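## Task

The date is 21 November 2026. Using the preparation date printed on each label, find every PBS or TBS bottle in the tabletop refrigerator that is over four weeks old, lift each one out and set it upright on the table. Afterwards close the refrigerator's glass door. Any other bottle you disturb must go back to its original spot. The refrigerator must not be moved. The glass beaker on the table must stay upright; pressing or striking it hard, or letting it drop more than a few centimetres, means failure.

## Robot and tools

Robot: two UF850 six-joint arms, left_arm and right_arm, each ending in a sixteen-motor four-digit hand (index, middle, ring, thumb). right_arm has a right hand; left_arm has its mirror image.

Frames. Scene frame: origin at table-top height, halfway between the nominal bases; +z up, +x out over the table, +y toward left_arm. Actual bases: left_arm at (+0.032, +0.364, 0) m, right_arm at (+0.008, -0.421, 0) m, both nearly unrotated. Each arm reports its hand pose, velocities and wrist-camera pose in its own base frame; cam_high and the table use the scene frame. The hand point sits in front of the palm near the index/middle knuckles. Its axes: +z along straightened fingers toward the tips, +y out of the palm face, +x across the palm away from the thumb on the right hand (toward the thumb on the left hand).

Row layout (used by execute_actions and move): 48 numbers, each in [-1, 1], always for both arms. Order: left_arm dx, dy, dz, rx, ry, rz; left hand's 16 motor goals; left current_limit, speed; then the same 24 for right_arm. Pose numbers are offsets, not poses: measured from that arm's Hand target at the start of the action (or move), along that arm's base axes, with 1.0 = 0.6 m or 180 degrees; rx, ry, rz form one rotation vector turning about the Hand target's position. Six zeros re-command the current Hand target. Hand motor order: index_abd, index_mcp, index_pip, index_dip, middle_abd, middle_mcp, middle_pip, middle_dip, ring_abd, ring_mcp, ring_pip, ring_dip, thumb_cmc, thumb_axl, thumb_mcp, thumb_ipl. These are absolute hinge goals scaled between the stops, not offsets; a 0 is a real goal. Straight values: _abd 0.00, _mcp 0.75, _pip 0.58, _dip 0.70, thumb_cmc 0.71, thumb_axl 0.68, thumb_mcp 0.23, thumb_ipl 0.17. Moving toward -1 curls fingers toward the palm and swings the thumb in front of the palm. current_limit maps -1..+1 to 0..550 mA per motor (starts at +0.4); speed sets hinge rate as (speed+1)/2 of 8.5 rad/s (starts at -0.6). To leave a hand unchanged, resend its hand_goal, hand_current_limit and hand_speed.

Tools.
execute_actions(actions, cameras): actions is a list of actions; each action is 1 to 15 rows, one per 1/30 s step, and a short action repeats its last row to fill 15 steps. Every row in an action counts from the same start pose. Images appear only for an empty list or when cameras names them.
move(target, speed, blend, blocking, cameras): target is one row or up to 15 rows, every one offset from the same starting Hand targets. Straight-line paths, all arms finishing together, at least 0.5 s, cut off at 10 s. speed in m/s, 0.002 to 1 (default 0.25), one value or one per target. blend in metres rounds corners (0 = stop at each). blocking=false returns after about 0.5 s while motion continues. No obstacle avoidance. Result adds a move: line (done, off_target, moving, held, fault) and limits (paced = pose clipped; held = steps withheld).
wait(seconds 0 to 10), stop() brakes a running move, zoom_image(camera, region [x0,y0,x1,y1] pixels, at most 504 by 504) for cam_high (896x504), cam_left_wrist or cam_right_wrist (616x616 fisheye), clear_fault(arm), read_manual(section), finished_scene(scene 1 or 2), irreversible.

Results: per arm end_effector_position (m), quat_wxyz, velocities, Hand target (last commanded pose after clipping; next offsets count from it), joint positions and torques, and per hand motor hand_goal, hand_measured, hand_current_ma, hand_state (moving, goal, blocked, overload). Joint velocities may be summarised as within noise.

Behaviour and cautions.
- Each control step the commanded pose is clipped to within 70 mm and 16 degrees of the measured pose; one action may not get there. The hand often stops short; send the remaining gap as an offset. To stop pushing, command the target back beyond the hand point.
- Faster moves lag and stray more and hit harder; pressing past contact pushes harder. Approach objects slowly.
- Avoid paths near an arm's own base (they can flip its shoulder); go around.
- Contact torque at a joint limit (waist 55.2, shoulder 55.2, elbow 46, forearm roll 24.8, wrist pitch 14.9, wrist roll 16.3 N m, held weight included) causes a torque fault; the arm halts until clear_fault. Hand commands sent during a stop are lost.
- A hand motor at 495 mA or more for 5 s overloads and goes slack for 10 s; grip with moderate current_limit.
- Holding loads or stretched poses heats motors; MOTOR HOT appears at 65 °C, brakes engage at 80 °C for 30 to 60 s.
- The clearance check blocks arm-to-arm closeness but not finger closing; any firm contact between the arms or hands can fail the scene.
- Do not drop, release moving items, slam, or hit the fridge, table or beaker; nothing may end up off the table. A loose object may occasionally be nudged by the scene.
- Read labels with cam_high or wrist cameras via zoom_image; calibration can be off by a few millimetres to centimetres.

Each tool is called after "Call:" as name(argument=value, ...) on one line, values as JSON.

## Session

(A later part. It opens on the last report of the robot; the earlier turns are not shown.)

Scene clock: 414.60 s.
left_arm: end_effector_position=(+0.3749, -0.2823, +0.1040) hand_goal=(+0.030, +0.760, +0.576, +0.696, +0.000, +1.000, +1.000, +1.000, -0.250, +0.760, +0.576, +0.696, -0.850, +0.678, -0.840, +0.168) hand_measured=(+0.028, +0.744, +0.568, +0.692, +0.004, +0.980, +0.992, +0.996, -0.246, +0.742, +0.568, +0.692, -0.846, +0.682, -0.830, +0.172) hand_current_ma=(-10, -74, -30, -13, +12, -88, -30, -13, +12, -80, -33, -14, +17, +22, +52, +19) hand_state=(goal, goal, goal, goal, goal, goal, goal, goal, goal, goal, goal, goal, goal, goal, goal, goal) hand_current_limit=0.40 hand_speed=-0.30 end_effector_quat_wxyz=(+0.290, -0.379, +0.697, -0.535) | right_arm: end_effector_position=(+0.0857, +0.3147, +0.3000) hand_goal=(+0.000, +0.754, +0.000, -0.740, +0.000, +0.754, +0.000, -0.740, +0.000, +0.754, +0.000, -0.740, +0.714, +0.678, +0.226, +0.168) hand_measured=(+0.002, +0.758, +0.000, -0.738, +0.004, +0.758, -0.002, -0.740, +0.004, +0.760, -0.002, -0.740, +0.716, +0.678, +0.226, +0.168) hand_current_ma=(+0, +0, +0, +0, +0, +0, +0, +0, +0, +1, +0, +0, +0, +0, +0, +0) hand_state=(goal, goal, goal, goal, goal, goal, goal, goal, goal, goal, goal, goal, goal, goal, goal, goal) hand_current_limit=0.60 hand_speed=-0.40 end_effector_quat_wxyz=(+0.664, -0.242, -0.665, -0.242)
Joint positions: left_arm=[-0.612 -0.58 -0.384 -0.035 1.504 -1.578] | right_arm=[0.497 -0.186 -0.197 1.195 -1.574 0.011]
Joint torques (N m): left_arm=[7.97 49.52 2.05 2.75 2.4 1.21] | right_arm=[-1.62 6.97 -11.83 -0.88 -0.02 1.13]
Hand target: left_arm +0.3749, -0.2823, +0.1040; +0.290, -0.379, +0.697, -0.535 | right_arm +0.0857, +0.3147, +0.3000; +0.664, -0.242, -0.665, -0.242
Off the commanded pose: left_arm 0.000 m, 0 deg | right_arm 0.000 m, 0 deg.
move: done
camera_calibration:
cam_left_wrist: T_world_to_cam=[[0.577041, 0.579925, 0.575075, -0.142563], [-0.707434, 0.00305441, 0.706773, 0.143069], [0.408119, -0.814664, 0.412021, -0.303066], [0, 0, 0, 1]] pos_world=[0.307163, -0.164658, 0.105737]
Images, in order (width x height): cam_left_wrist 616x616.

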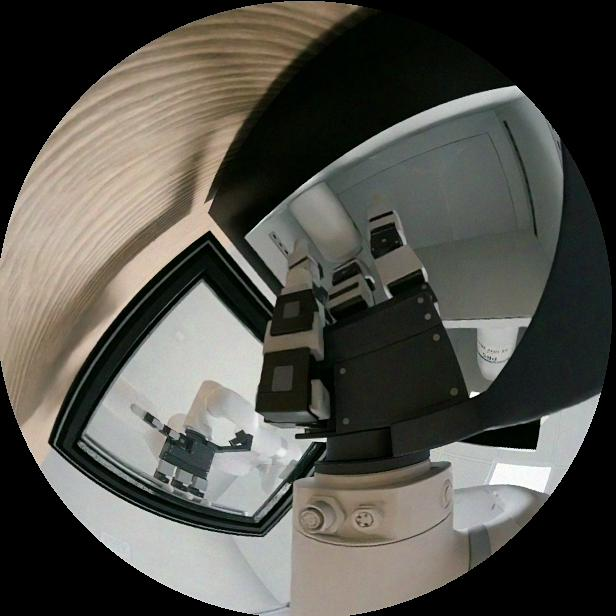

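Call:
move(target=[[0,0,0,0,0,0, -0.2,0.76,0.576,0.696,0,1,1,1,0.15,0.76,0.576,0.696,-0.85,0.678,-0.84,0.168,0.4,-0.7, 0,0,0,0,0,0, 0,0.754,0,-0.74, 0,0.754,0,-0.74, 0,0.754,0,-0.74, 0.714,0.678,0.226,0.168, 0.6,-0.4]], speed=0.06, cameras=["cam_left_wrist"])

Call:
zoom_image(camera="cam_left_wrist", region=[260, 140, 420, 300])

Scene clock: 415.83 s.
left_arm: end_effector_position=(+0.3749, -0.2823, +0.1040) hand_goal=(-0.200, +0.760, +0.576, +0.696, +0.000, +1.000, +1.000, +1.000, +0.150, +0.760, +0.576, +0.696, -0.850, +0.678, -0.840, +0.168) hand_measured=(-0.160, +0.744, +0.568, +0.692, +0.004, +0.980, +0.992, +0.996, +0.046, +0.742, +0.568, +0.692, -0.846, +0.682, -0.830, +0.172) hand_current_ma=(+154, -74, -30, -13, +12, -88, -30, -13, -385, -80, -32, -14, +17, +22, +52, +19) hand_state=(blocked, goal, goal, goal, goal, goal, goal, goal, blocked, goal, goal, goal, goal, goal, goal, goal) hand_current_limit=0.40 hand_speed=-0.70 end_effector_quat_wxyz=(+0.290, -0.379, +0.697, -0.535) | right_arm: end_effector_position=(+0.0857, +0.3147, +0.3000) hand_goal=(+0.000, +0.754, +0.000, -0.740, +0.000, +0.754, +0.000, -0.740, +0.000, +0.754, +0.000, -0.740, +0.714, +0.678, +0.226, +0.168) hand_measured=(+0.002, +0.758, +0.000, -0.738, +0.004, +0.758, -0.002, -0.740, +0.004, +0.760, -0.002, -0.740, +0.716, +0.678, +0.226, +0.168) hand_current_ma=(+0, +0, +0, +0, +0, +0, +0, +0, +0, +1, +0, +0, +0, +0, +0, +0) hand_state=(goal, goal, goal, goal, goal, goal, goal, goal, goal, goal, goal, goal, goal, goal, goal, goal) hand_current_limit=0.60 hand_speed=-0.40 end_effector_quat_wxyz=(+0.664, -0.242, -0.665, -0.242)
Joint positions: left_arm=[-0.612 -0.58 -0.384 -0.035 1.504 -1.578] | right_arm=[0.497 -0.186 -0.197 1.195 -1.574 0.011]
Joint torques (N m): left_arm=[7.64 47.25 1.41 2.52 2.08 0.95] | right_arm=[-1.82 7.11 -12.01 -0.96 0.08 1.08]
Hand target: left_arm +0.3749, -0.2823, +0.1040; +0.290, -0.379, +0.697, -0.535 | right_arm +0.0857, +0.3147, +0.3000; +0.664, -0.242, -0.665, -0.242
Off the commanded pose: left_arm 0.000 m, 0 deg | right_arm 0.000 m, 0 deg.
move: done
camera_calibration:
cam_left_wrist: T_world_to_cam=[[0.577041, 0.579925, 0.575075, -0.142563], [-0.707434, 0.00305441, 0.706773, 0.143069], [0.408119, -0.814664, 0.412021, -0.303066], [0, 0, 0, 1]] pos_world=[0.307163, -0.164658, 0.105737]
Images, in order (width x height): cam_left_wrist 616x616.

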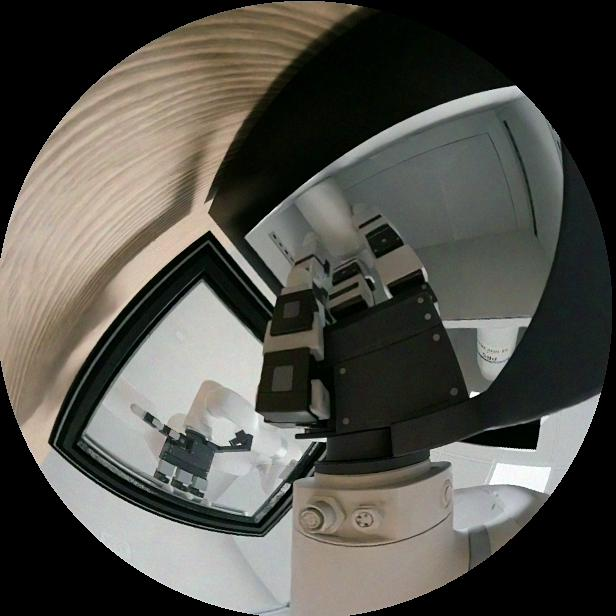

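Scaled by 3.150 from the camera's 616x616 image, which has a finer 880x880 frame.

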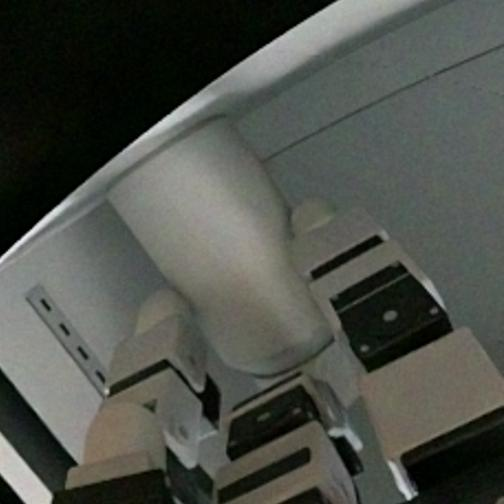

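Call:
move(target=[[0,0,0,0,0,0, 0.03,0.76,0.576,0.696,0,1,1,1,-0.25,0.76,0.576,0.696,-0.85,0.678,-0.84,0.168,0.4,-0.6, 0,0,0,0,0,0, 0,0.754,0,-0.74, 0,0.754,0,-0.74, 0,0.754,0,-0.74, 0.714,0.678,0.226,0.168, 0.6,-0.4]], speed=[0.06], cameras=["cam_left_wrist"])

Call:
zoom_image(camera="cam_left_wrist", region=[260, 140, 420, 300])

Scene clock: 418.40 s.
left_arm: end_effector_position=(+0.3749, -0.2823, +0.1040) hand_goal=(+0.030, +0.760, +0.576, +0.696, +0.000, +1.000, +1.000, +1.000, -0.250, +0.760, +0.576, +0.696, -0.850, +0.678, -0.840, +0.168) hand_measured=(+0.028, +0.744, +0.568, +0.692, +0.004, +0.980, +0.992, +0.996, -0.246, +0.742, +0.568, +0.692, -0.846, +0.682, -0.830, +0.172) hand_current_ma=(-10, -74, -30, -13, +12, -88, -30, -13, +12, -80, -32, -14, +17, +22, +52, +19) hand_state=(goal, goal, goal, goal, goal, goal, goal, goal, goal, goal, goal, goal, goal, goal, goal, goal) hand_current_limit=0.40 hand_speed=-0.60 end_effector_quat_wxyz=(+0.290, -0.379, +0.697, -0.535) | right_arm: end_effector_position=(+0.0857, +0.3147, +0.3000) hand_goal=(+0.000, +0.754, +0.000, -0.740, +0.000, +0.754, +0.000, -0.740, +0.000, +0.754, +0.000, -0.740, +0.714, +0.678, +0.226, +0.168) hand_measured=(+0.002, +0.758, +0.000, -0.738, +0.004, +0.758, -0.002, -0.740, +0.004, +0.760, -0.002, -0.740, +0.716, +0.678, +0.226, +0.168) hand_current_ma=(+0, +0, +0, +0, +0, +0, +0, +0, +0, +1, +0, +0, +0, +0, +0, +0) hand_state=(goal, goal, goal, goal, goal, goal, goal, goal, goal, goal, goal, goal, goal, goal, goal, goal) hand_current_limit=0.60 hand_speed=-0.40 end_effector_quat_wxyz=(+0.664, -0.242, -0.665, -0.242)
Joint positions: left_arm=[-0.612 -0.58 -0.384 -0.035 1.504 -1.578] | right_arm=[0.497 -0.186 -0.197 1.195 -1.574 0.011]
Joint torques (N m): left_arm=[2.76 42.41 -1.25 -0.84 1.36 0.88] | right_arm=[-0.98 7.59 -12.47 -0.99 0 1.13]
Hand target: left_arm +0.3749, -0.2823, +0.1040; +0.290, -0.379, +0.697, -0.535 | right_arm +0.0857, +0.3147, +0.3000; +0.664, -0.242, -0.665, -0.242
Off the commanded pose: left_arm 0.000 m, 0 deg | right_arm 0.000 m, 0 deg.
move: done
camera_calibration:
cam_left_wrist: T_world_to_cam=[[0.577041, 0.579925, 0.575075, -0.142563], [-0.707434, 0.00305441, 0.706773, 0.143069], [0.408119, -0.814664, 0.412021, -0.303066], [0, 0, 0, 1]] pos_world=[0.307163, -0.164658, 0.105737]
Images, in order (width x height): cam_left_wrist 616x616.

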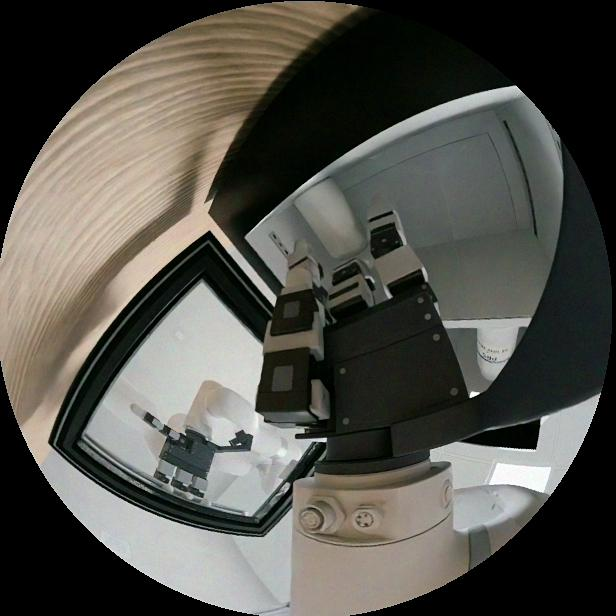

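Scaled by 3.150 from the camera's 616x616 image, which has a finer 880x880 frame.

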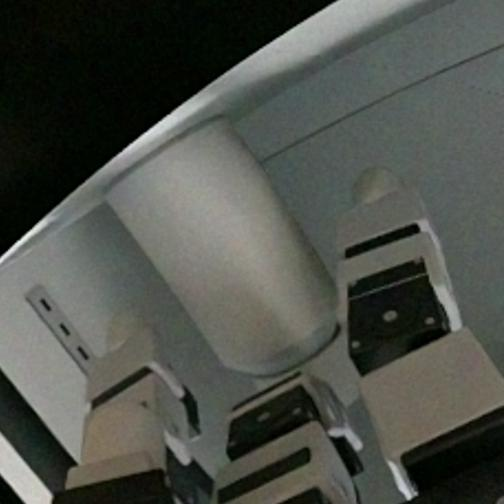

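Call:
move(target=[[0.0268,-0.033,0,0,0,0.0333, 0.03,0.76,0.576,0.696,0,1,1,1,-0.25,0.76,0.576,0.696,-0.85,0.678,-0.84,0.168,0.4,-0.6, 0,0,0,0,0,0, 0,0.754,0,-0.74, 0,0.754,0,-0.74, 0,0.754,0,-0.74, 0.714,0.678,0.226,0.168, 0.6,-0.4]], speed=[0.04], cameras=["cam_left_wrist"])

Call:
zoom_image(camera="cam_left_wrist", region=[260, 140, 420, 300])

Scene clock: 421.67 s.
left_arm: end_effector_position=(+0.3909, -0.3021, +0.1040) hand_goal=(+0.030, +0.760, +0.576, +0.696, +0.000, +1.000, +1.000, +1.000, -0.250, +0.760, +0.576, +0.696, -0.850, +0.678, -0.840, +0.168) hand_measured=(+0.028, +0.744, +0.568, +0.692, +0.004, +0.992, +1.000, +0.998, -0.246, +0.742, +0.568, +0.692, -0.846, +0.682, -0.830, +0.172) hand_current_ma=(-9, -74, -30, -13, +11, -39, -3, -5, +12, -80, -32, -14, +17, +21, +52, +19) hand_state=(goal, goal, goal, goal, goal, goal, goal, goal, goal, goal, goal, goal, goal, goal, goal, goal) hand_current_limit=0.40 hand_speed=-0.60 end_effector_quat_wxyz=(+0.318, -0.415, +0.677, -0.519) | right_arm: end_effector_position=(+0.0857, +0.3147, +0.3000) hand_goal=(+0.000, +0.754, +0.000, -0.740, +0.000, +0.754, +0.000, -0.740, +0.000, +0.754, +0.000, -0.740, +0.714, +0.678, +0.226, +0.168) hand_measured=(+0.002, +0.758, +0.000, -0.738, +0.004, +0.758, -0.002, -0.740, +0.004, +0.760, -0.002, -0.740, +0.716, +0.678, +0.226, +0.168) hand_current_ma=(+0, +0, +0, +0, +0, +0, +0, +0, +0, +1, +0, +0, +0, +0, +0, +0) hand_state=(goal, goal, goal, goal, goal, goal, goal, goal, goal, goal, goal, goal, goal, goal, goal, goal) hand_current_limit=0.60 hand_speed=-0.40 end_effector_quat_wxyz=(+0.664, -0.242, -0.665, -0.242)
Joint positions: left_arm=[-0.701 -0.595 -0.445 -0.223 1.455 -1.606] | right_arm=[0.497 -0.186 -0.197 1.195 -1.574 0.011]
Joint torques (N m): left_arm=[-7.06 16.32 -17.29 -3.64 -0.28 -1.57] | right_arm=[-2.36 7.03 -11.79 -1.03 -0.07 1.07]
Hand target: left_arm +0.3910, -0.3021, +0.1040; +0.318, -0.415, +0.677, -0.519 | right_arm +0.0857, +0.3147, +0.3000; +0.664, -0.242, -0.665, -0.242
Off the commanded pose: left_arm 0.000 m, 0 deg | right_arm 0.000 m, 0 deg.
move: done
camera_calibration:
cam_left_wrist: T_world_to_cam=[[0.513413, 0.636976, 0.575038, -0.0982134], [-0.703862, -0.0707523, 0.706804, 0.130777], [0.490902, -0.76763, 0.412018, -0.343903], [0, 0, 0, 1]] pos_world=[0.311296, -0.192178, 0.105736]
Images, in order (width x height): cam_left_wrist 616x616.

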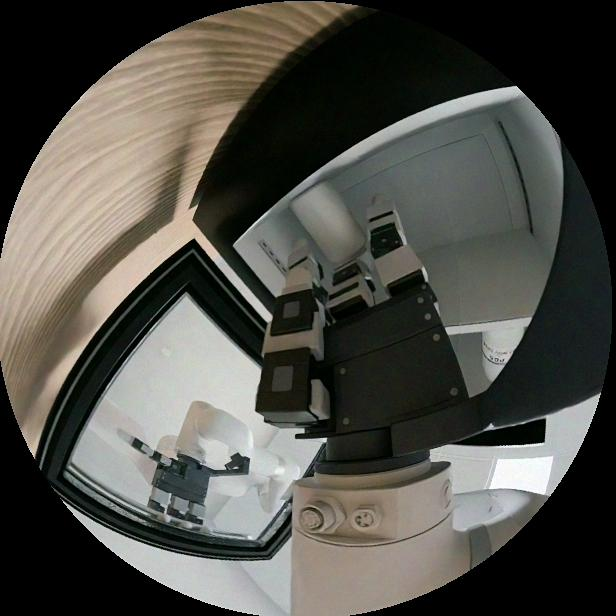

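Scaled by 3.150 from the camera's 616x616 image, which has a finer 880x880 frame.

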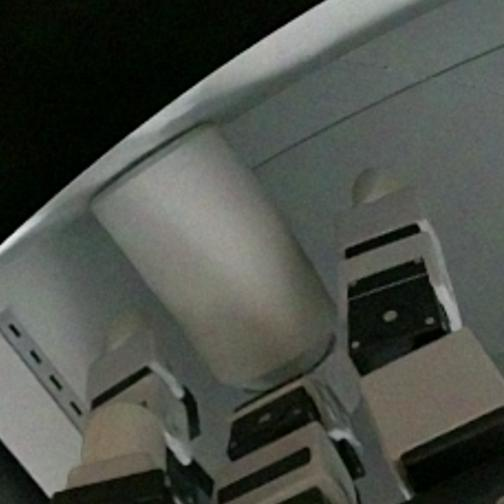

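Call:
move(target=[[0,0,0,0,0,0, -0.25,0.76,0.576,0.696,0,1,1,1,0.15,0.76,0.576,0.696,-0.85,0.678,-0.84,0.168,0.4,-0.7, 0,0,0,0,0,0, 0,0.754,0,-0.74, 0,0.754,0,-0.74, 0,0.754,0,-0.74, 0.714,0.678,0.226,0.168, 0.6,-0.4]], speed=0.06, cameras=["cam_left_wrist"])

Call:
zoom_image(camera="cam_left_wrist", region=[260, 140, 420, 300])

Scene clock: 422.83 s.
left_arm: end_effector_position=(+0.3909, -0.3021, +0.1040) hand_goal=(-0.250, +0.760, +0.576, +0.696, +0.000, +1.000, +1.000, +1.000, +0.150, +0.760, +0.576, +0.696, -0.850, +0.678, -0.840, +0.168) hand_measured=(-0.182, +0.744, +0.568, +0.692, +0.004, +0.992, +1.000, +0.998, -0.038, +0.742, +0.568, +0.692, -0.846, +0.682, -0.830, +0.172) hand_current_ma=(+275, -74, -29, -13, +10, -39, -3, -5, -380, -80, -31, -13, +16, +21, +52, +19) hand_state=(blocked, goal, goal, goal, goal, goal, goal, goal, blocked, goal, goal, goal, goal, goal, goal, goal) hand_current_limit=0.40 hand_speed=-0.70 end_effector_quat_wxyz=(+0.318, -0.415, +0.677, -0.519) | right_arm: end_effector_position=(+0.0857, +0.3147, +0.3000) hand_goal=(+0.000, +0.754, +0.000, -0.740, +0.000, +0.754, +0.000, -0.740, +0.000, +0.754, +0.000, -0.740, +0.714, +0.678, +0.226, +0.168) hand_measured=(+0.002, +0.758, +0.000, -0.738, +0.004, +0.758, -0.002, -0.740, +0.004, +0.760, -0.002, -0.740, +0.716, +0.678, +0.226, +0.168) hand_current_ma=(+0, +0, +0, +0, +0, +0, +0, +0, +0, +1, +0, +0, +0, +0, +0, +0) hand_state=(goal, goal, goal, goal, goal, goal, goal, goal, goal, goal, goal, goal, goal, goal, goal, goal) hand_current_limit=0.60 hand_speed=-0.40 end_effector_quat_wxyz=(+0.664, -0.242, -0.665, -0.242)
Joint positions: left_arm=[-0.701 -0.595 -0.445 -0.223 1.455 -1.606] | right_arm=[0.497 -0.186 -0.197 1.195 -1.574 0.011]
Joint torques (N m): left_arm=[-6.17 18.29 -17.73 -2.41 -0.07 -1.41] | right_arm=[-1.74 6.46 -11.96 -1.2 0.04 1.07]
Hand target: left_arm +0.3910, -0.3021, +0.1040; +0.318, -0.415, +0.677, -0.519 | right_arm +0.0857, +0.3147, +0.3000; +0.664, -0.242, -0.665, -0.242
Off the commanded pose: left_arm 0.000 m, 0 deg | right_arm 0.000 m, 0 deg.
move: done
camera_calibration:
cam_left_wrist: T_world_to_cam=[[0.513355, 0.637064, 0.574993, -0.0981737], [-0.703825, -0.0708138, 0.706835, 0.130751], [0.491016, -0.767552, 0.412029, -0.343924], [0, 0, 0, 1]] pos_world=[0.311296, -0.192177, 0.105736]
Images, in order (width x height): cam_left_wrist 616x616.

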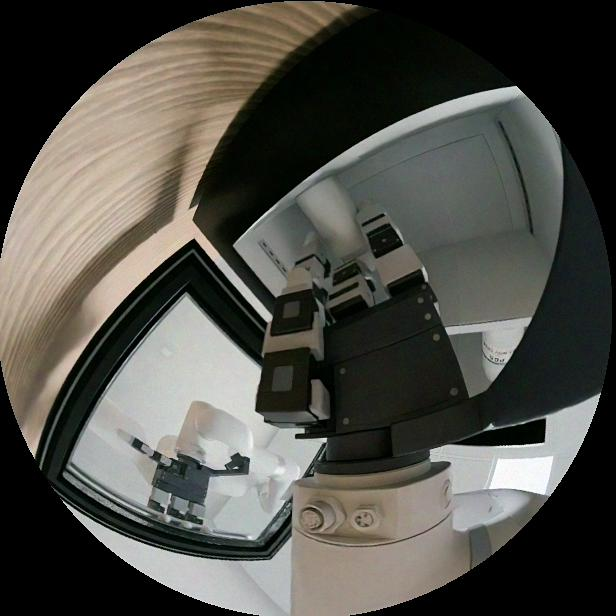

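Scaled by 3.150 from the camera's 616x616 image, which has a finer 880x880 frame.

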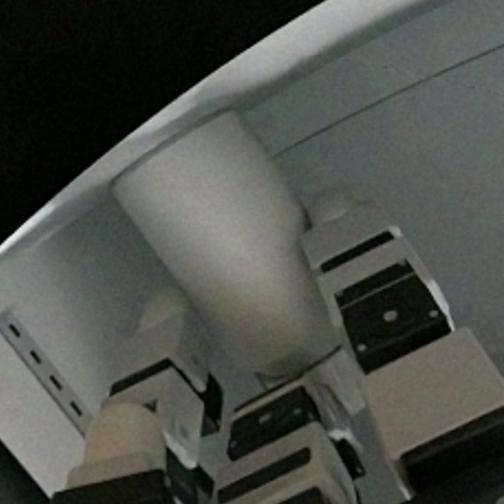

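Call:
move(target=[[-0.0277,-0.0345,0,0,0,0.0667, -0.25,0.76,0.576,0.696,0,1,1,1,0.15,0.76,0.576,0.696,-0.85,0.678,-0.84,0.168,0.4,-0.7, 0,0,0,0,0,0, 0,0.754,0,-0.74, 0,0.754,0,-0.74, 0,0.754,0,-0.74, 0.714,0.678,0.226,0.168, 0.6,-0.4],[-0.045,-0.0692,0,0,0,0.1333, -0.25,0.76,0.576,0.696,0,1,1,1,0.15,0.76,0.576,0.696,-0.85,0.678,-0.84,0.168,0.4,-0.7, 0,0,0,0,0,0, 0,0.754,0,-0.74, 0,0.754,0,-0.74, 0,0.754,0,-0.74, 0.714,0.678,0.226,0.168, 0.6,-0.4]], speed=0.04, blend=[0.005,0], cameras=["cam_left_wrist"])

Call:
zoom_image(camera="cam_left_wrist", region=[260, 140, 420, 300])

Scene clock: 430.97 s.
left_arm: end_effector_position=(+0.3639, -0.3437, +0.1040) hand_goal=(-0.250, +0.760, +0.576, +0.696, +0.000, +1.000, +1.000, +1.000, +0.150, +0.760, +0.576, +0.696, -0.850, +0.678, -0.840, +0.168) hand_measured=(-0.182, +0.744, +0.568, +0.692, +0.004, +0.992, +1.000, +0.998, -0.038, +0.742, +0.570, +0.694, -0.846, +0.682, -0.830, +0.172) hand_current_ma=(+275, -74, -29, -13, +10, -39, -3, -5, -385, -80, -28, -11, +16, +21, +52, +19) hand_state=(blocked, goal, goal, goal, goal, goal, goal, goal, blocked, goal, goal, goal, goal, goal, goal, goal) hand_current_limit=0.40 hand_speed=-0.70 end_effector_quat_wxyz=(-0.419, +0.546, -0.576, +0.441) | right_arm: end_effector_position=(+0.0857, +0.3147, +0.3000) hand_goal=(+0.000, +0.754, +0.000, -0.740, +0.000, +0.754, +0.000, -0.740, +0.000, +0.754, +0.000, -0.740, +0.714, +0.678, +0.226, +0.168) hand_measured=(+0.002, +0.758, +0.000, -0.738, +0.004, +0.758, -0.002, -0.740, +0.004, +0.760, -0.002, -0.740, +0.716, +0.678, +0.226, +0.168) hand_current_ma=(+0, +0, +0, +0, +0, +0, +0, +0, +0, +1, +0, +0, +0, +0, +0, +0) hand_state=(goal, goal, goal, goal, goal, goal, goal, goal, goal, goal, goal, goal, goal, goal, goal, goal) hand_current_limit=0.60 hand_speed=-0.40 end_effector_quat_wxyz=(+0.664, -0.242, -0.665, -0.242)
Joint positions: left_arm=[-1.058 -0.638 -0.579 -0.993 1.34 -1.622] | right_arm=[0.497 -0.186 -0.197 1.195 -1.574 0.011]
Joint torques (N m): left_arm=[-7.47 19.42 -17.65 -3.51 -0.15 1.11] | right_arm=[-1.05 5.87 -12.32 -1.23 0.03 1.07]
Hand target: left_arm +0.3640, -0.3437, +0.1040; -0.419, +0.546, -0.576, +0.441 | right_arm +0.0857, +0.3147, +0.3000; +0.664, -0.242, -0.665, -0.242
Off the commanded pose: left_arm 0.000 m, 0 deg | right_arm 0.000 m, 0 deg.
move: done
camera_calibration:
cam_left_wrist: T_world_to_cam=[[0.210019, 0.790722, 0.575023, 0.105305], [-0.614264, -0.350851, 0.706812, -0.0199833], [0.760639, -0.501659, 0.412026, -0.369309], [0, 0, 0, 1]] pos_world=[0.24652, -0.275546, 0.105736]
Images, in order (width x height): cam_left_wrist 616x616.

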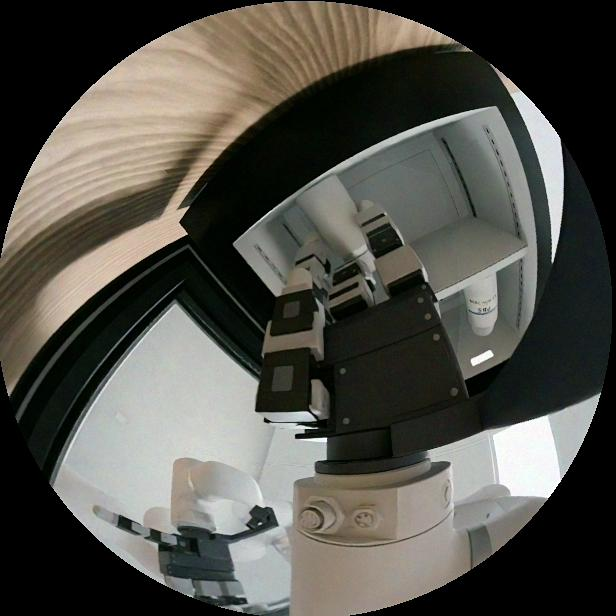

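Scaled by 3.150 from the camera's 616x616 image, which has a finer 880x880 frame.

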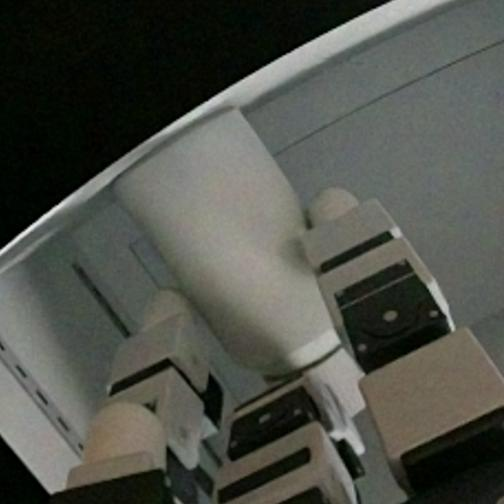

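Call:
move(target=[[0,0,0,0,0,0, 0.03,0.76,0.576,0.696,0,1,1,1,-0.25,0.76,0.576,0.696,-0.85,0.678,-0.84,0.168,0.4,-0.6, 0,0,0,0,0,0, 0,0.754,0,-0.74, 0,0.754,0,-0.74, 0,0.754,0,-0.74, 0.714,0.678,0.226,0.168, 0.6,-0.4],[-0.0007,0.067,0,0,0,-0.0778, 0.03,0.76,0.576,0.696,0,1,1,1,-0.25,0.76,0.576,0.696,-0.85,0.678,-0.84,0.168,0.4,-0.6, 0,0,0,0,0,0, 0,0.754,0,-0.74, 0,0.754,0,-0.74, 0,0.754,0,-0.74, 0.714,0.678,0.226,0.168, 0.6,-0.4],[0.011,0.1203,0,0,0,-0.15, 0.03,0.76,0.576,0.696,0,1,1,1,-0.25,0.76,0.576,0.696,-0.85,0.678,-0.84,0.168,0.4,-0.6, 0,0,0,0,0,0, 0,0.754,0,-0.74, 0,0.754,0,-0.74, 0,0.754,0,-0.74, 0.714,0.678,0.226,0.168, 0.6,-0.4]], speed=0.06, blend=[0.003,0.005,0], cameras=["cam_left_wrist"])

Call:
zoom_image(camera="cam_left_wrist", region=[260, 140, 420, 300])

Scene clock: 437.10 s.
left_arm: end_effector_position=(+0.3706, -0.2715, +0.1040) hand_goal=(+0.030, +0.760, +0.576, +0.696, +0.000, +1.000, +1.000, +1.000, -0.250, +0.760, +0.576, +0.696, -0.850, +0.678, -0.840, +0.168) hand_measured=(+0.028, +0.744, +0.568, +0.692, +0.004, +0.992, +1.000, +0.998, -0.246, +0.742, +0.570, +0.694, -0.846, +0.682, -0.830, +0.172) hand_current_ma=(-9, -74, -29, -13, +10, -39, -3, -5, +12, -80, -28, -11, +16, +21, +51, +19) hand_state=(goal, goal, goal, goal, goal, goal, goal, goal, goal, goal, goal, goal, goal, goal, goal, goal) hand_current_limit=0.40 hand_speed=-0.60 end_effector_quat_wxyz=(+0.304, -0.397, +0.687, -0.527) | right_arm: end_effector_position=(+0.0857, +0.3147, +0.3000) hand_goal=(+0.000, +0.754, +0.000, -0.740, +0.000, +0.754, +0.000, -0.740, +0.000, +0.754, +0.000, -0.740, +0.714, +0.678, +0.226, +0.168) hand_measured=(+0.002, +0.758, +0.000, -0.738, +0.004, +0.758, -0.002, -0.740, +0.004, +0.760, -0.002, -0.740, +0.716, +0.678, +0.226, +0.168) hand_current_ma=(+0, +0, +0, +0, +0, +0, +0, +0, +0, +1, +0, +0, +0, +0, +0, +0) hand_state=(goal, goal, goal, goal, goal, goal, goal, goal, goal, goal, goal, goal, goal, goal, goal, goal) hand_current_limit=0.60 hand_speed=-0.40 end_effector_quat_wxyz=(+0.664, -0.242, -0.665, -0.242)
Joint positions: left_arm=[-0.625 -0.575 -0.36 -0.098 1.522 -1.593] | right_arm=[0.497 -0.186 -0.197 1.195 -1.574 0.011]
Joint torques (N m): left_arm=[8.73 51.26 2.77 2.9 2.56 1.15] | right_arm=[-0.53 6.67 -12.43 -1.17 0.02 1.07]
Hand target: left_arm +0.3706, -0.2715, +0.1040; +0.304, -0.397, +0.687, -0.527 | right_arm +0.0857, +0.3147, +0.3000; +0.664, -0.242, -0.665, -0.242
Off the commanded pose: left_arm 0.000 m, 0 deg | right_arm 0.000 m, 0 deg.
move: done; blend cut to 0 m at target 1
camera_calibration:
cam_left_wrist: T_world_to_cam=[[0.545995, 0.60922, 0.575101, -0.126944], [-0.706647, -0.0338637, 0.706756, 0.129693], [0.450045, -0.792278, 0.412014, -0.301912], [0, 0, 0, 1]] pos_world=[0.296832, -0.15747, 0.105737]
Images, in order (width x height): cam_left_wrist 616x616.

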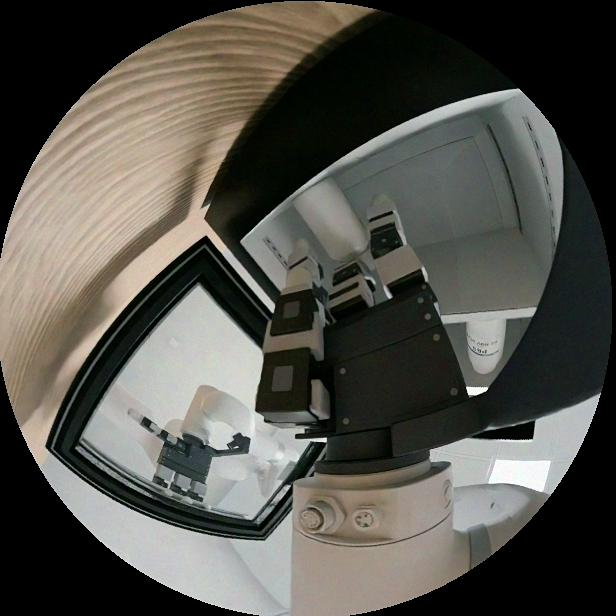

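Scaled by 3.150 from the camera's 616x616 image, which has a finer 880x880 frame.

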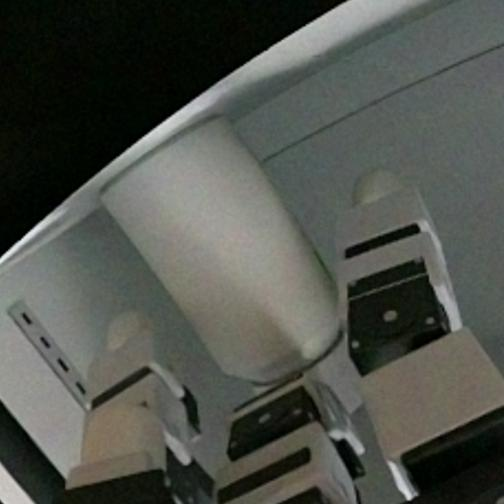

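Call:
zoom_image(camera="cam_left_wrist", region=[330, 190, 390, 260])

Scaled by 7.200 from the camera's 616x616 image, which has a finer 880x880 frame.

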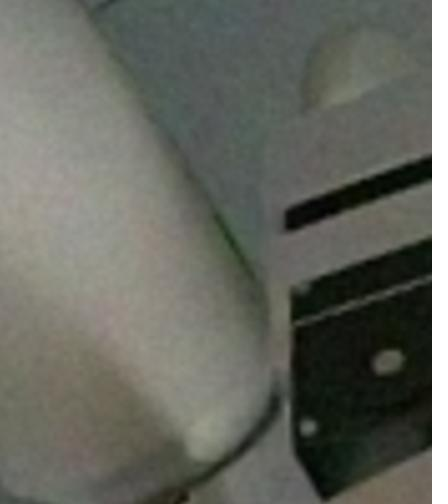

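Call:
move(target=[[-0.0045,0.0027,0.01,0,0,0, 0.03,0.76,0.576,0.696,0,1,1,1,-0.25,0.76,0.576,0.696,-0.85,0.678,-0.84,0.168,0.4,-0.6, 0,0,0,0,0,0, 0,0.754,0,-0.74, 0,0.754,0,-0.74, 0,0.754,0,-0.74, 0.714,0.678,0.226,0.168, 0.6,-0.4],[-0.0045,0.0027,0.01,0,0,0, -0.25,0.76,0.576,0.696,0,1,1,1,0.15,0.76,0.576,0.696,-0.85,0.678,-0.84,0.168,0.4,-0.7, 0,0,0,0,0,0, 0,0.754,0,-0.74, 0,0.754,0,-0.74, 0,0.754,0,-0.74, 0.714,0.678,0.226,0.168, 0.6,-0.4]], speed=0.04, cameras=["cam_left_wrist"])

Call:
zoom_image(camera="cam_left_wrist", region=[260, 140, 420, 300])

Scene clock: 445.67 s.
left_arm: end_effector_position=(+0.3678, -0.2699, +0.1100) hand_goal=(-0.250, +0.760, +0.576, +0.696, +0.000, +1.000, +1.000, +1.000, +0.150, +0.760, +0.576, +0.696, -0.850, +0.678, -0.840, +0.168) hand_measured=(-0.198, +0.744, +0.568, +0.692, +0.004, +0.992, +1.000, +0.998, -0.020, +0.742, +0.570, +0.694, -0.846, +0.682, -0.830, +0.172) hand_current_ma=(+207, -74, -29, -13, +10, -39, -3, -5, -385, -80, -28, -11, +16, +20, +51, +19) hand_state=(blocked, goal, goal, goal, goal, goal, goal, goal, blocked, goal, goal, goal, goal, goal, goal, goal) hand_current_limit=0.40 hand_speed=-0.70 end_effector_quat_wxyz=(+0.304, -0.397, +0.687, -0.527) | right_arm: end_effector_position=(+0.0857, +0.3147, +0.3000) hand_goal=(+0.000, +0.754, +0.000, -0.740, +0.000, +0.754, +0.000, -0.740, +0.000, +0.754, +0.000, -0.740, +0.714, +0.678, +0.226, +0.168) hand_measured=(+0.002, +0.758, +0.000, -0.738, +0.004, +0.758, -0.002, -0.740, +0.004, +0.760, -0.002, -0.740, +0.716, +0.678, +0.226, +0.168) hand_current_ma=(+0, +0, +0, +0, +0, +0, +0, +0, +0, +1, +0, +0, +0, +0, +0, +0) hand_state=(goal, goal, goal, goal, goal, goal, goal, goal, goal, goal, goal, goal, goal, goal, goal, goal) hand_current_limit=0.60 hand_speed=-0.40 end_effector_quat_wxyz=(+0.664, -0.242, -0.665, -0.242)
Joint positions: left_arm=[-0.626 -0.549 -0.346 -0.099 1.51 -1.592] | right_arm=[0.497 -0.186 -0.197 1.195 -1.574 0.011]
Joint torques (N m): left_arm=[-6.88 48.73 2.19 -2.58 -0.02 1.08] | right_arm=[-0.48 7.36 -11.82 -0.87 -0.07 1.11]
Hand target: left_arm +0.3679, -0.2699, +0.1100; +0.304, -0.397, +0.687, -0.527 | right_arm +0.0857, +0.3147, +0.3000; +0.664, -0.242, -0.665, -0.242
Off the commanded pose: left_arm 0.000 m, 0 deg | right_arm 0.000 m, 0 deg.
move: done
camera_calibration:
cam_left_wrist: T_world_to_cam=[[0.546035, 0.609222, 0.57506, -0.129902], [-0.706615, -0.0338291, 0.706789, 0.123591], [0.450045, -0.792278, 0.412014, -0.301902], [0, 0, 0, 1]] pos_world=[0.294132, -0.15587, 0.111736]
Images, in order (width x height): cam_left_wrist 616x616.

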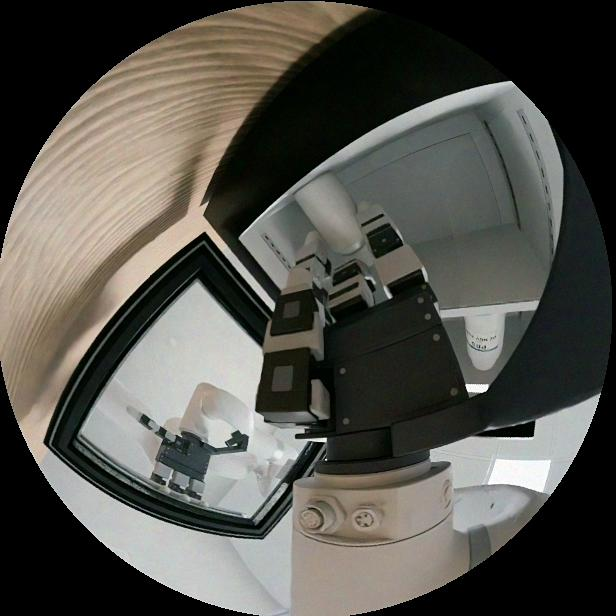

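Scaled by 3.150 from the camera's 616x616 image, which has a finer 880x880 frame.

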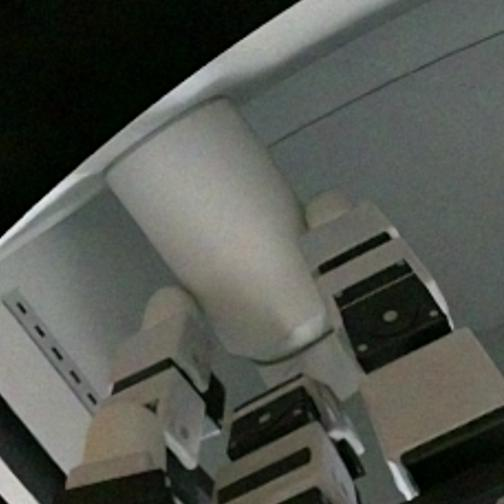

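Call:
move(target=[[-0.0128,-0.0577,0,0,0,0.0667, -0.25,0.76,0.576,0.696,0,1,1,1,0.15,0.76,0.576,0.696,-0.85,0.678,-0.84,0.168,0.4,-0.7, 0,0,0,0,0,0, 0,0.754,0,-0.74, 0,0.754,0,-0.74, 0,0.754,0,-0.74, 0.714,0.678,0.226,0.168, 0.6,-0.4],[-0.0147,-0.1162,0,0,0,0.1333, -0.25,0.76,0.576,0.696,0,1,1,1,0.15,0.76,0.576,0.696,-0.85,0.678,-0.84,0.168,0.4,-0.7, 0,0,0,0,0,0, 0,0.754,0,-0.74, 0,0.754,0,-0.74, 0,0.754,0,-0.74, 0.714,0.678,0.226,0.168, 0.6,-0.4]], speed=0.05, blend=[0.005,0], cameras=["cam_left_wrist"])

Call:
zoom_image(camera="cam_left_wrist", region=[260, 140, 420, 300])

Scene clock: 451.37 s.
left_arm: end_effector_position=(+0.3590, -0.3396, +0.1100) hand_goal=(-0.250, +0.760, +0.576, +0.696, +0.000, +1.000, +1.000, +1.000, +0.150, +0.760, +0.576, +0.696, -0.850, +0.678, -0.840, +0.168) hand_measured=(-0.198, +0.744, +0.568, +0.692, +0.004, +0.992, +1.000, +0.998, -0.020, +0.742, +0.570, +0.694, -0.846, +0.682, -0.830, +0.172) hand_current_ma=(+207, -74, -29, -12, +10, -39, -3, -5, -385, -80, -24, -10, +16, +20, +51, +19) hand_state=(blocked, goal, goal, goal, goal, goal, goal, goal, blocked, goal, goal, goal, goal, goal, goal, goal) hand_current_limit=0.40 hand_speed=-0.70 end_effector_quat_wxyz=(+0.407, -0.531, +0.590, -0.452) | right_arm: end_effector_position=(+0.0857, +0.3147, +0.3000) hand_goal=(+0.000, +0.754, +0.000, -0.740, +0.000, +0.754, +0.000, -0.740, +0.000, +0.754, +0.000, -0.740, +0.714, +0.678, +0.226, +0.168) hand_measured=(+0.002, +0.758, +0.000, -0.738, +0.004, +0.758, -0.002, -0.740, +0.004, +0.760, -0.002, -0.740, +0.716, +0.678, +0.226, +0.168) hand_current_ma=(+0, +0, +0, +0, +0, +0, +0, +0, +0, +1, +0, +0, +0, +0, +0, +0) hand_state=(goal, goal, goal, goal, goal, goal, goal, goal, goal, goal, goal, goal, goal, goal, goal, goal) hand_current_limit=0.60 hand_speed=-0.40 end_effector_quat_wxyz=(+0.664, -0.242, -0.665, -0.242)
Joint positions: left_arm=[-1.046 -0.607 -0.539 -0.927 1.348 -1.627] | right_arm=[0.497 -0.186 -0.197 1.195 -1.574 0.011]
Joint torques (N m): left_arm=[-7.91 18.71 -17.59 -3.87 -0.07 1.11] | right_arm=[-0.18 7.19 -11.96 -1.19 -0.06 1.01]
Hand target: left_arm +0.3590, -0.3396, +0.1100; +0.407, -0.531, +0.590, -0.452 | right_arm +0.0857, +0.3147, +0.3000; +0.664, -0.242, -0.665, -0.242
Off the commanded pose: left_arm 0.000 m, 0 deg | right_arm 0.000 m, 0 deg.
move: done
camera_calibration:
cam_left_wrist: T_world_to_cam=[[0.251184, 0.778634, 0.57501, 0.0808286], [-0.631794, -0.318168, 0.706828, -0.00845981], [0.733309, -0.540832, 0.412018, -0.369484], [0, 0, 0, 1]] pos_world=[0.245299, -0.265456, 0.111736]
Images, in order (width x height): cam_left_wrist 616x616.

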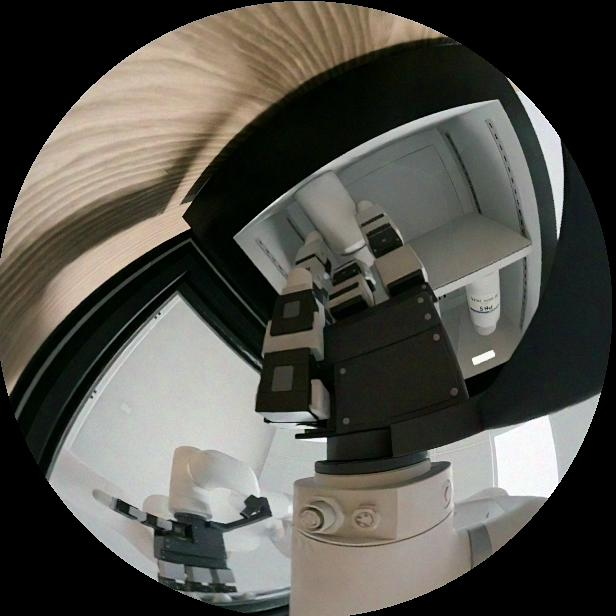

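Scaled by 3.150 from the camera's 616x616 image, which has a finer 880x880 frame.

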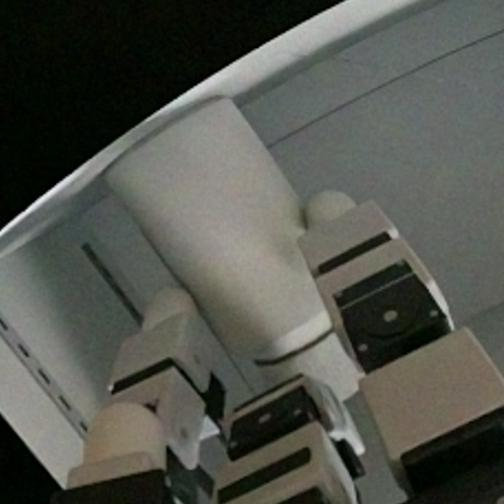

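Call:
move(target=[[0,0,0,0,0,0, 0.03,0.76,0.576,0.696,0,1,1,1,-0.25,0.76,0.576,0.696,-0.85,0.678,-0.84,0.168,0.4,-0.6, 0,0,0,0,0,0, 0,0.754,0,-0.74, 0,0.754,0,-0.74, 0,0.754,0,-0.74, 0.714,0.678,0.226,0.168, 0.6,-0.4],[-0.0497,0.0052,0,0,0,0, 0.03,0.76,0.576,0.696,0,1,1,1,-0.25,0.76,0.576,0.696,-0.85,0.678,-0.84,0.168,0.4,-0.6, 0,0,0,0,0,0, 0,0.754,0,-0.74, 0,0.754,0,-0.74, 0,0.754,0,-0.74, 0.714,0.678,0.226,0.168, 0.6,-0.4],[-0.0298,0.1352,0,0,0,-0.1333, 0.03,0.76,0.576,0.696,0,1,1,1,-0.25,0.76,0.576,0.696,-0.85,0.678,-0.84,0.168,0.4,-0.6, 0,0,0,0,0,0, 0,0.754,0,-0.74, 0,0.754,0,-0.74, 0,0.754,0,-0.74, 0.714,0.678,0.226,0.168, 0.6,-0.4]], speed=0.08, blend=[0.003,0.005,0], cameras=["cam_left_wrist"])

Call:
zoom_image(camera="cam_left_wrist", region=[260, 140, 420, 300])

Scene clock: 456.77 s.
left_arm: end_effector_position=(+0.3412, -0.2585, +0.1100) hand_goal=(+0.030, +0.760, +0.576, +0.696, +0.000, +1.000, +1.000, +1.000, -0.250, +0.760, +0.576, +0.696, -0.850, +0.678, -0.840, +0.168) hand_measured=(+0.028, +0.744, +0.568, +0.692, +0.002, +0.992, +1.000, +0.998, -0.246, +0.742, +0.570, +0.694, -0.846, +0.682, -0.830, +0.172) hand_current_ma=(-9, -74, -29, -12, +10, -39, -3, -5, +11, -80, -24, -10, +16, +20, +51, +19) hand_state=(goal, goal, goal, goal, goal, goal, goal, goal, goal, goal, goal, goal, goal, goal, goal, goal) hand_current_limit=0.40 hand_speed=-0.60 end_effector_quat_wxyz=(+0.304, -0.397, +0.687, -0.527) | right_arm: end_effector_position=(+0.0857, +0.3147, +0.3000) hand_goal=(+0.000, +0.754, +0.000, -0.740, +0.000, +0.754, +0.000, -0.740, +0.000, +0.754, +0.000, -0.740, +0.714, +0.678, +0.226, +0.168) hand_measured=(+0.002, +0.758, +0.000, -0.738, +0.004, +0.758, -0.002, -0.740, +0.004, +0.760, -0.002, -0.740, +0.716, +0.678, +0.226, +0.168) hand_current_ma=(+0, +0, +0, +0, +0, +0, +0, +0, +0, +1, +0, +0, +0, +0, +0, +0) hand_state=(goal, goal, goal, goal, goal, goal, goal, goal, goal, goal, goal, goal, goal, goal, goal, goal) hand_current_limit=0.60 hand_speed=-0.40 end_effector_quat_wxyz=(+0.664, -0.242, -0.665, -0.242)
Joint positions: left_arm=[-0.653 -0.536 -0.28 -0.125 1.562 -1.604] | right_arm=[0.497 -0.186 -0.197 1.195 -1.574 0.011]
Joint torques (N m): left_arm=[7.78 47.05 3.23 2.74 2.37 1.2] | right_arm=[-0.09 6.87 -12.15 -1.22 -0.03 1.09]
Hand target: left_arm +0.3412, -0.2585, +0.1100; +0.304, -0.397, +0.687, -0.527 | right_arm +0.0857, +0.3147, +0.3000; +0.664, -0.242, -0.665, -0.242
Off the commanded pose: left_arm 0.000 m, 0 deg | right_arm 0.000 m, 0 deg.
move: done; blend cut to 0 m at target 1
camera_calibration:
cam_left_wrist: T_world_to_cam=[[0.545995, 0.60922, 0.575101, -0.122262], [-0.706647, -0.0338637, 0.706756, 0.105117], [0.450045, -0.792278, 0.412014, -0.280854], [0, 0, 0, 1]] pos_world=[0.267432, -0.14447, 0.111737]
Images, in order (width x height): cam_left_wrist 616x616.

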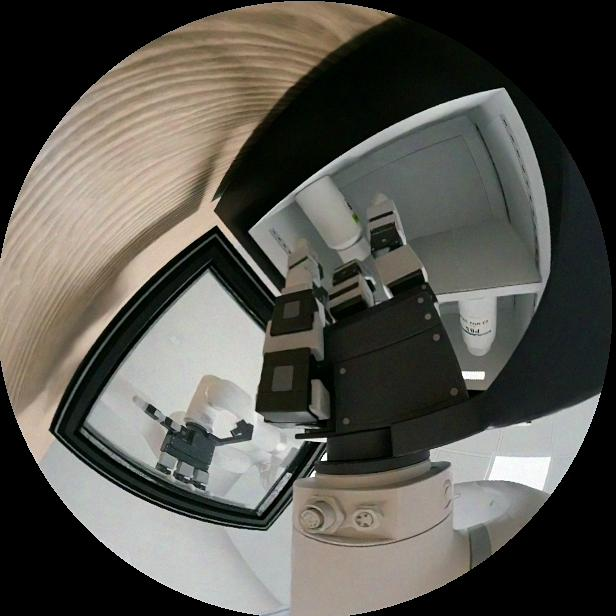

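Scaled by 3.150 from the camera's 616x616 image, which has a finer 880x880 frame.

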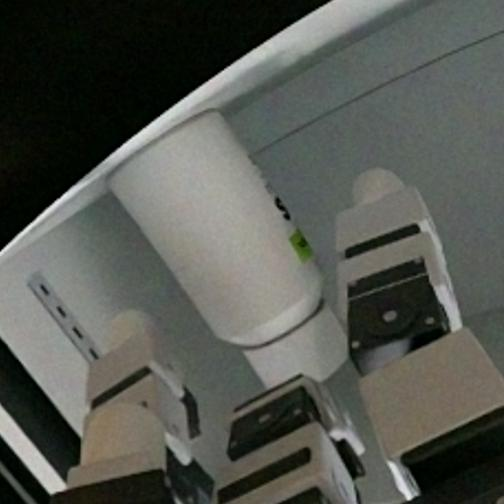

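Call:
zoom_image(camera="cam_left_wrist", region=[320, 180, 380, 240])

Scaled by 8.400 from the camera's 616x616 image, which has a finer 880x880 frame.

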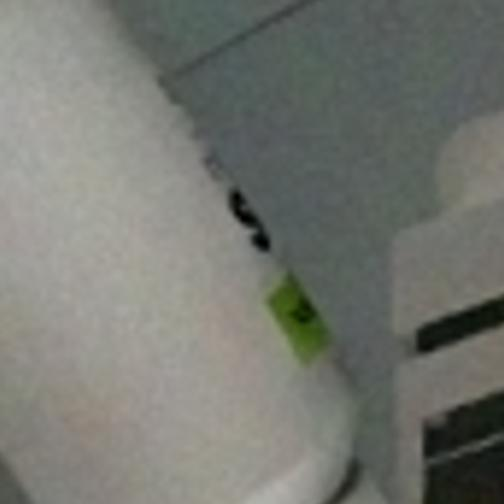

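Call:
move(target=[[0.0433,-0.025,0,0,0,0, 0.03,0.76,0.576,0.696,0,1,1,1,-0.25,0.76,0.576,0.696,-0.85,0.678,-0.84,0.168,0.4,-0.6, 0,0,0,0,0,0, 0,0.754,0,-0.74, 0,0.754,0,-0.74, 0,0.754,0,-0.74, 0.714,0.678,0.226,0.168, 0.6,-0.4],[0.0433,-0.025,0,0,0,0, -0.25,0.76,0.576,0.696,0,1,1,1,0.15,0.76,0.576,0.696,-0.85,0.678,-0.84,0.168,0.4,-0.7, 0,0,0,0,0,0, 0,0.754,0,-0.74, 0,0.754,0,-0.74, 0,0.754,0,-0.74, 0.714,0.678,0.226,0.168, 0.6,-0.4],[0.0307,-0.08,0,0,0,0.0667, -0.25,0.76,0.576,0.696,0,1,1,1,0.15,0.76,0.576,0.696,-0.85,0.678,-0.84,0.168,0.4,-0.7, 0,0,0,0,0,0, 0,0.754,0,-0.74, 0,0.754,0,-0.74, 0,0.754,0,-0.74, 0.714,0.678,0.226,0.168, 0.6,-0.4],[0.0298,-0.1352,0,0,0,0.1333, -0.25,0.76,0.576,0.696,0,1,1,1,0.15,0.76,0.576,0.696,-0.85,0.678,-0.84,0.168,0.4,-0.7, 0,0,0,0,0,0, 0,0.754,0,-0.74, 0,0.754,0,-0.74, 0,0.754,0,-0.74, 0.714,0.678,0.226,0.168, 0.6,-0.4]], speed=[0.06,0.06,0.08,0.08], blend=[0,0,0.005,0], cameras=["cam_left_wrist"])

Scene clock: 463.03 s.
left_arm: end_effector_position=(+0.3590, -0.3396, +0.1100) hand_goal=(-0.250, +0.760, +0.576, +0.696, +0.000, +1.000, +1.000, +1.000, +0.150, +0.760, +0.576, +0.696, -0.850, +0.678, -0.840, +0.168) hand_measured=(-0.210, +0.744, +0.568, +0.692, +0.002, +0.992, +1.000, +0.998, -0.004, +0.742, +0.572, +0.694, -0.846, +0.682, -0.830, +0.172) hand_current_ma=(+155, -74, -29, -12, +10, -39, -3, -5, -385, -79, -19, -9, +15, +19, +51, +19) hand_state=(blocked, goal, goal, goal, goal, goal, goal, goal, blocked, goal, goal, goal, goal, goal, goal, goal) hand_current_limit=0.40 hand_speed=-0.70 end_effector_quat_wxyz=(+0.407, -0.531, +0.590, -0.452) | right_arm: end_effector_position=(+0.0857, +0.3147, +0.3000) hand_goal=(+0.000, +0.754, +0.000, -0.740, +0.000, +0.754, +0.000, -0.740, +0.000, +0.754, +0.000, -0.740, +0.714, +0.678, +0.226, +0.168) hand_measured=(+0.002, +0.758, +0.000, -0.738, +0.004, +0.758, -0.002, -0.740, +0.004, +0.760, -0.002, -0.740, +0.716, +0.678, +0.226, +0.168) hand_current_ma=(+0, +0, +0, +0, +0, +0, +0, +0, +0, +1, +0, +0, +0, +0, +0, +0) hand_state=(goal, goal, goal, goal, goal, goal, goal, goal, goal, goal, goal, goal, goal, goal, goal, goal) hand_current_limit=0.60 hand_speed=-0.40 end_effector_quat_wxyz=(+0.664, -0.242, -0.665, -0.242)
Joint positions: left_arm=[-1.046 -0.607 -0.539 -0.927 1.348 -1.627] | right_arm=[0.497 -0.186 -0.197 1.195 -1.574 0.011]
Joint torques (N m): left_arm=[-7.98 17.72 -17.99 -3.19 -0.05 1.18] | right_arm=[0.15 7.26 -11.93 -0.92 -0.02 1.06]
Hand target: left_arm +0.3590, -0.3396, +0.1100; +0.407, -0.531, +0.590, -0.452 | right_arm +0.0857, +0.3147, +0.3000; +0.664, -0.242, -0.665, -0.242
Off the commanded pose: left_arm 0.000 m, 0 deg | right_arm 0.000 m, 0 deg.
move: done
camera_calibration:
cam_left_wrist: T_world_to_cam=[[0.251184, 0.778634, 0.57501, 0.0808286], [-0.631794, -0.318168, 0.706828, -0.00845981], [0.733309, -0.540832, 0.412018, -0.369484], [0, 0, 0, 1]] pos_world=[0.245299, -0.265456, 0.111736]
Images, in order (width x height): cam_left_wrist 616x616.

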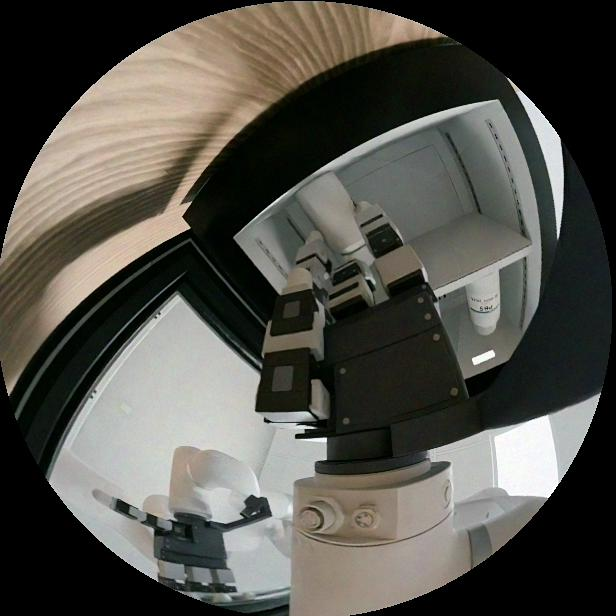

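Call:
move(target=[[0,0,0,0,0,0, 0.03,0.76,0.576,0.696,0,1,1,1,-0.25,0.76,0.576,0.696,-0.85,0.678,-0.84,0.168,0.4,-0.6, 0,0,0,0,0,0, 0,0.754,0,-0.74, 0,0.754,0,-0.74, 0,0.754,0,-0.74, 0.714,0.678,0.226,0.168, 0.6,-0.4],[-0.0497,0.0052,0,0,0,0, 0.03,0.76,0.576,0.696,0,1,1,1,-0.25,0.76,0.576,0.696,-0.85,0.678,-0.84,0.168,0.4,-0.6, 0,0,0,0,0,0, 0,0.754,0,-0.74, 0,0.754,0,-0.74, 0,0.754,0,-0.74, 0.714,0.678,0.226,0.168, 0.6,-0.4],[-0.0298,0.1352,0,0,0,-0.1333, 0.03,0.76,0.576,0.696,0,1,1,1,-0.25,0.76,0.576,0.696,-0.85,0.678,-0.84,0.168,0.4,-0.6, 0,0,0,0,0,0, 0,0.754,0,-0.74, 0,0.754,0,-0.74, 0,0.754,0,-0.74, 0.714,0.678,0.226,0.168, 0.6,-0.4]], speed=0.1, blend=[0.003,0.005,0], cameras=["cam_left_wrist"])

Call:
zoom_image(camera="cam_left_wrist", region=[290, 160, 390, 260])

Scene clock: 467.10 s.
left_arm: end_effector_position=(+0.3412, -0.2585, +0.1100) hand_goal=(+0.030, +0.760, +0.576, +0.696, +0.000, +1.000, +1.000, +1.000, -0.250, +0.760, +0.576, +0.696, -0.850, +0.678, -0.840, +0.168) hand_measured=(+0.028, +0.744, +0.570, +0.692, +0.002, +0.992, +1.000, +0.998, -0.246, +0.742, +0.572, +0.694, -0.846, +0.682, -0.830, +0.172) hand_current_ma=(-9, -74, -28, -12, +10, -39, -3, -5, +11, -79, -19, -9, +15, +19, +50, +19) hand_state=(goal, goal, goal, goal, goal, goal, goal, goal, goal, goal, goal, goal, goal, goal, goal, goal) hand_current_limit=0.40 hand_speed=-0.60 end_effector_quat_wxyz=(+0.304, -0.397, +0.687, -0.527) | right_arm: end_effector_position=(+0.0857, +0.3147, +0.3000) hand_goal=(+0.000, +0.754, +0.000, -0.740, +0.000, +0.754, +0.000, -0.740, +0.000, +0.754, +0.000, -0.740, +0.714, +0.678, +0.226, +0.168) hand_measured=(+0.002, +0.758, +0.000, -0.738, +0.004, +0.758, -0.002, -0.740, +0.004, +0.760, -0.002, -0.740, +0.716, +0.678, +0.226, +0.168) hand_current_ma=(+0, +0, +0, +0, +0, +0, +0, +0, +0, +1, +0, +0, +0, +0, +0, +0) hand_state=(goal, goal, goal, goal, goal, goal, goal, goal, goal, goal, goal, goal, goal, goal, goal, goal) hand_current_limit=0.60 hand_speed=-0.40 end_effector_quat_wxyz=(+0.664, -0.242, -0.665, -0.242)
Joint positions: left_arm=[-0.653 -0.536 -0.28 -0.125 1.562 -1.604] | right_arm=[0.497 -0.186 -0.197 1.195 -1.574 0.011]
Joint torques (N m): left_arm=[8.42 46.39 3.6 3.02 2.43 1.11] | right_arm=[0.29 7.13 -11.7 -1.18 0.02 1.01]
Hand target: left_arm +0.3412, -0.2585, +0.1100; +0.304, -0.397, +0.687, -0.527 | right_arm +0.0857, +0.3147, +0.3000; +0.664, -0.242, -0.665, -0.242
Off the commanded pose: left_arm 0.000 m, 0 deg | right_arm 0.000 m, 0 deg.
move: done; blend cut to 0 m at target 1
camera_calibration:
cam_left_wrist: T_world_to_cam=[[0.545967, 0.609267, 0.575077, -0.122245], [-0.706645, -0.0338681, 0.706757, 0.105116], [0.450081, -0.792241, 0.412045, -0.280861], [0, 0, 0, 1]] pos_world=[0.267432, -0.14447, 0.111737]
Images, in order (width x height): cam_left_wrist 616x616.

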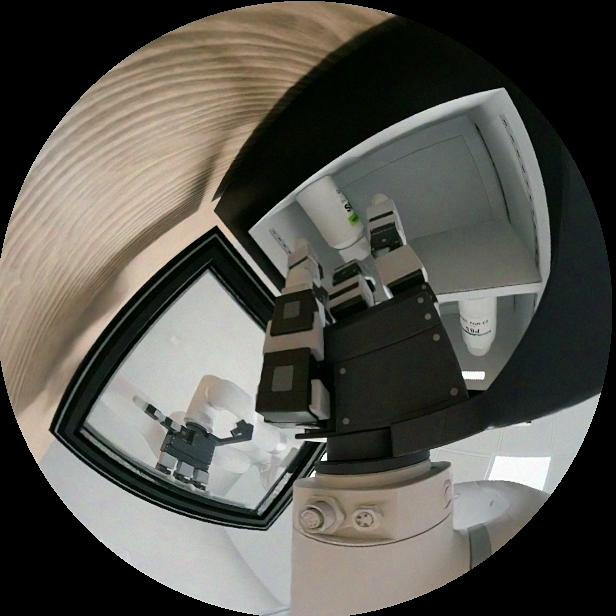

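Scaled by 5.040 from the camera's 616x616 image, which has a finer 880x880 frame.

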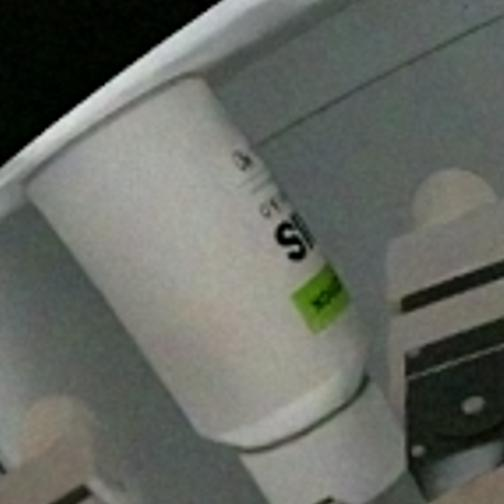

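Call:
zoom_image(camera="cam_left_wrist", region=[325, 180, 370, 232])

Scaled by 9.692 from the camera's 616x616 image, which has a finer 880x880 frame.

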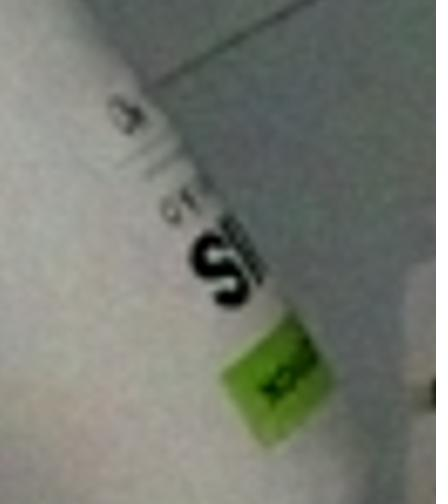

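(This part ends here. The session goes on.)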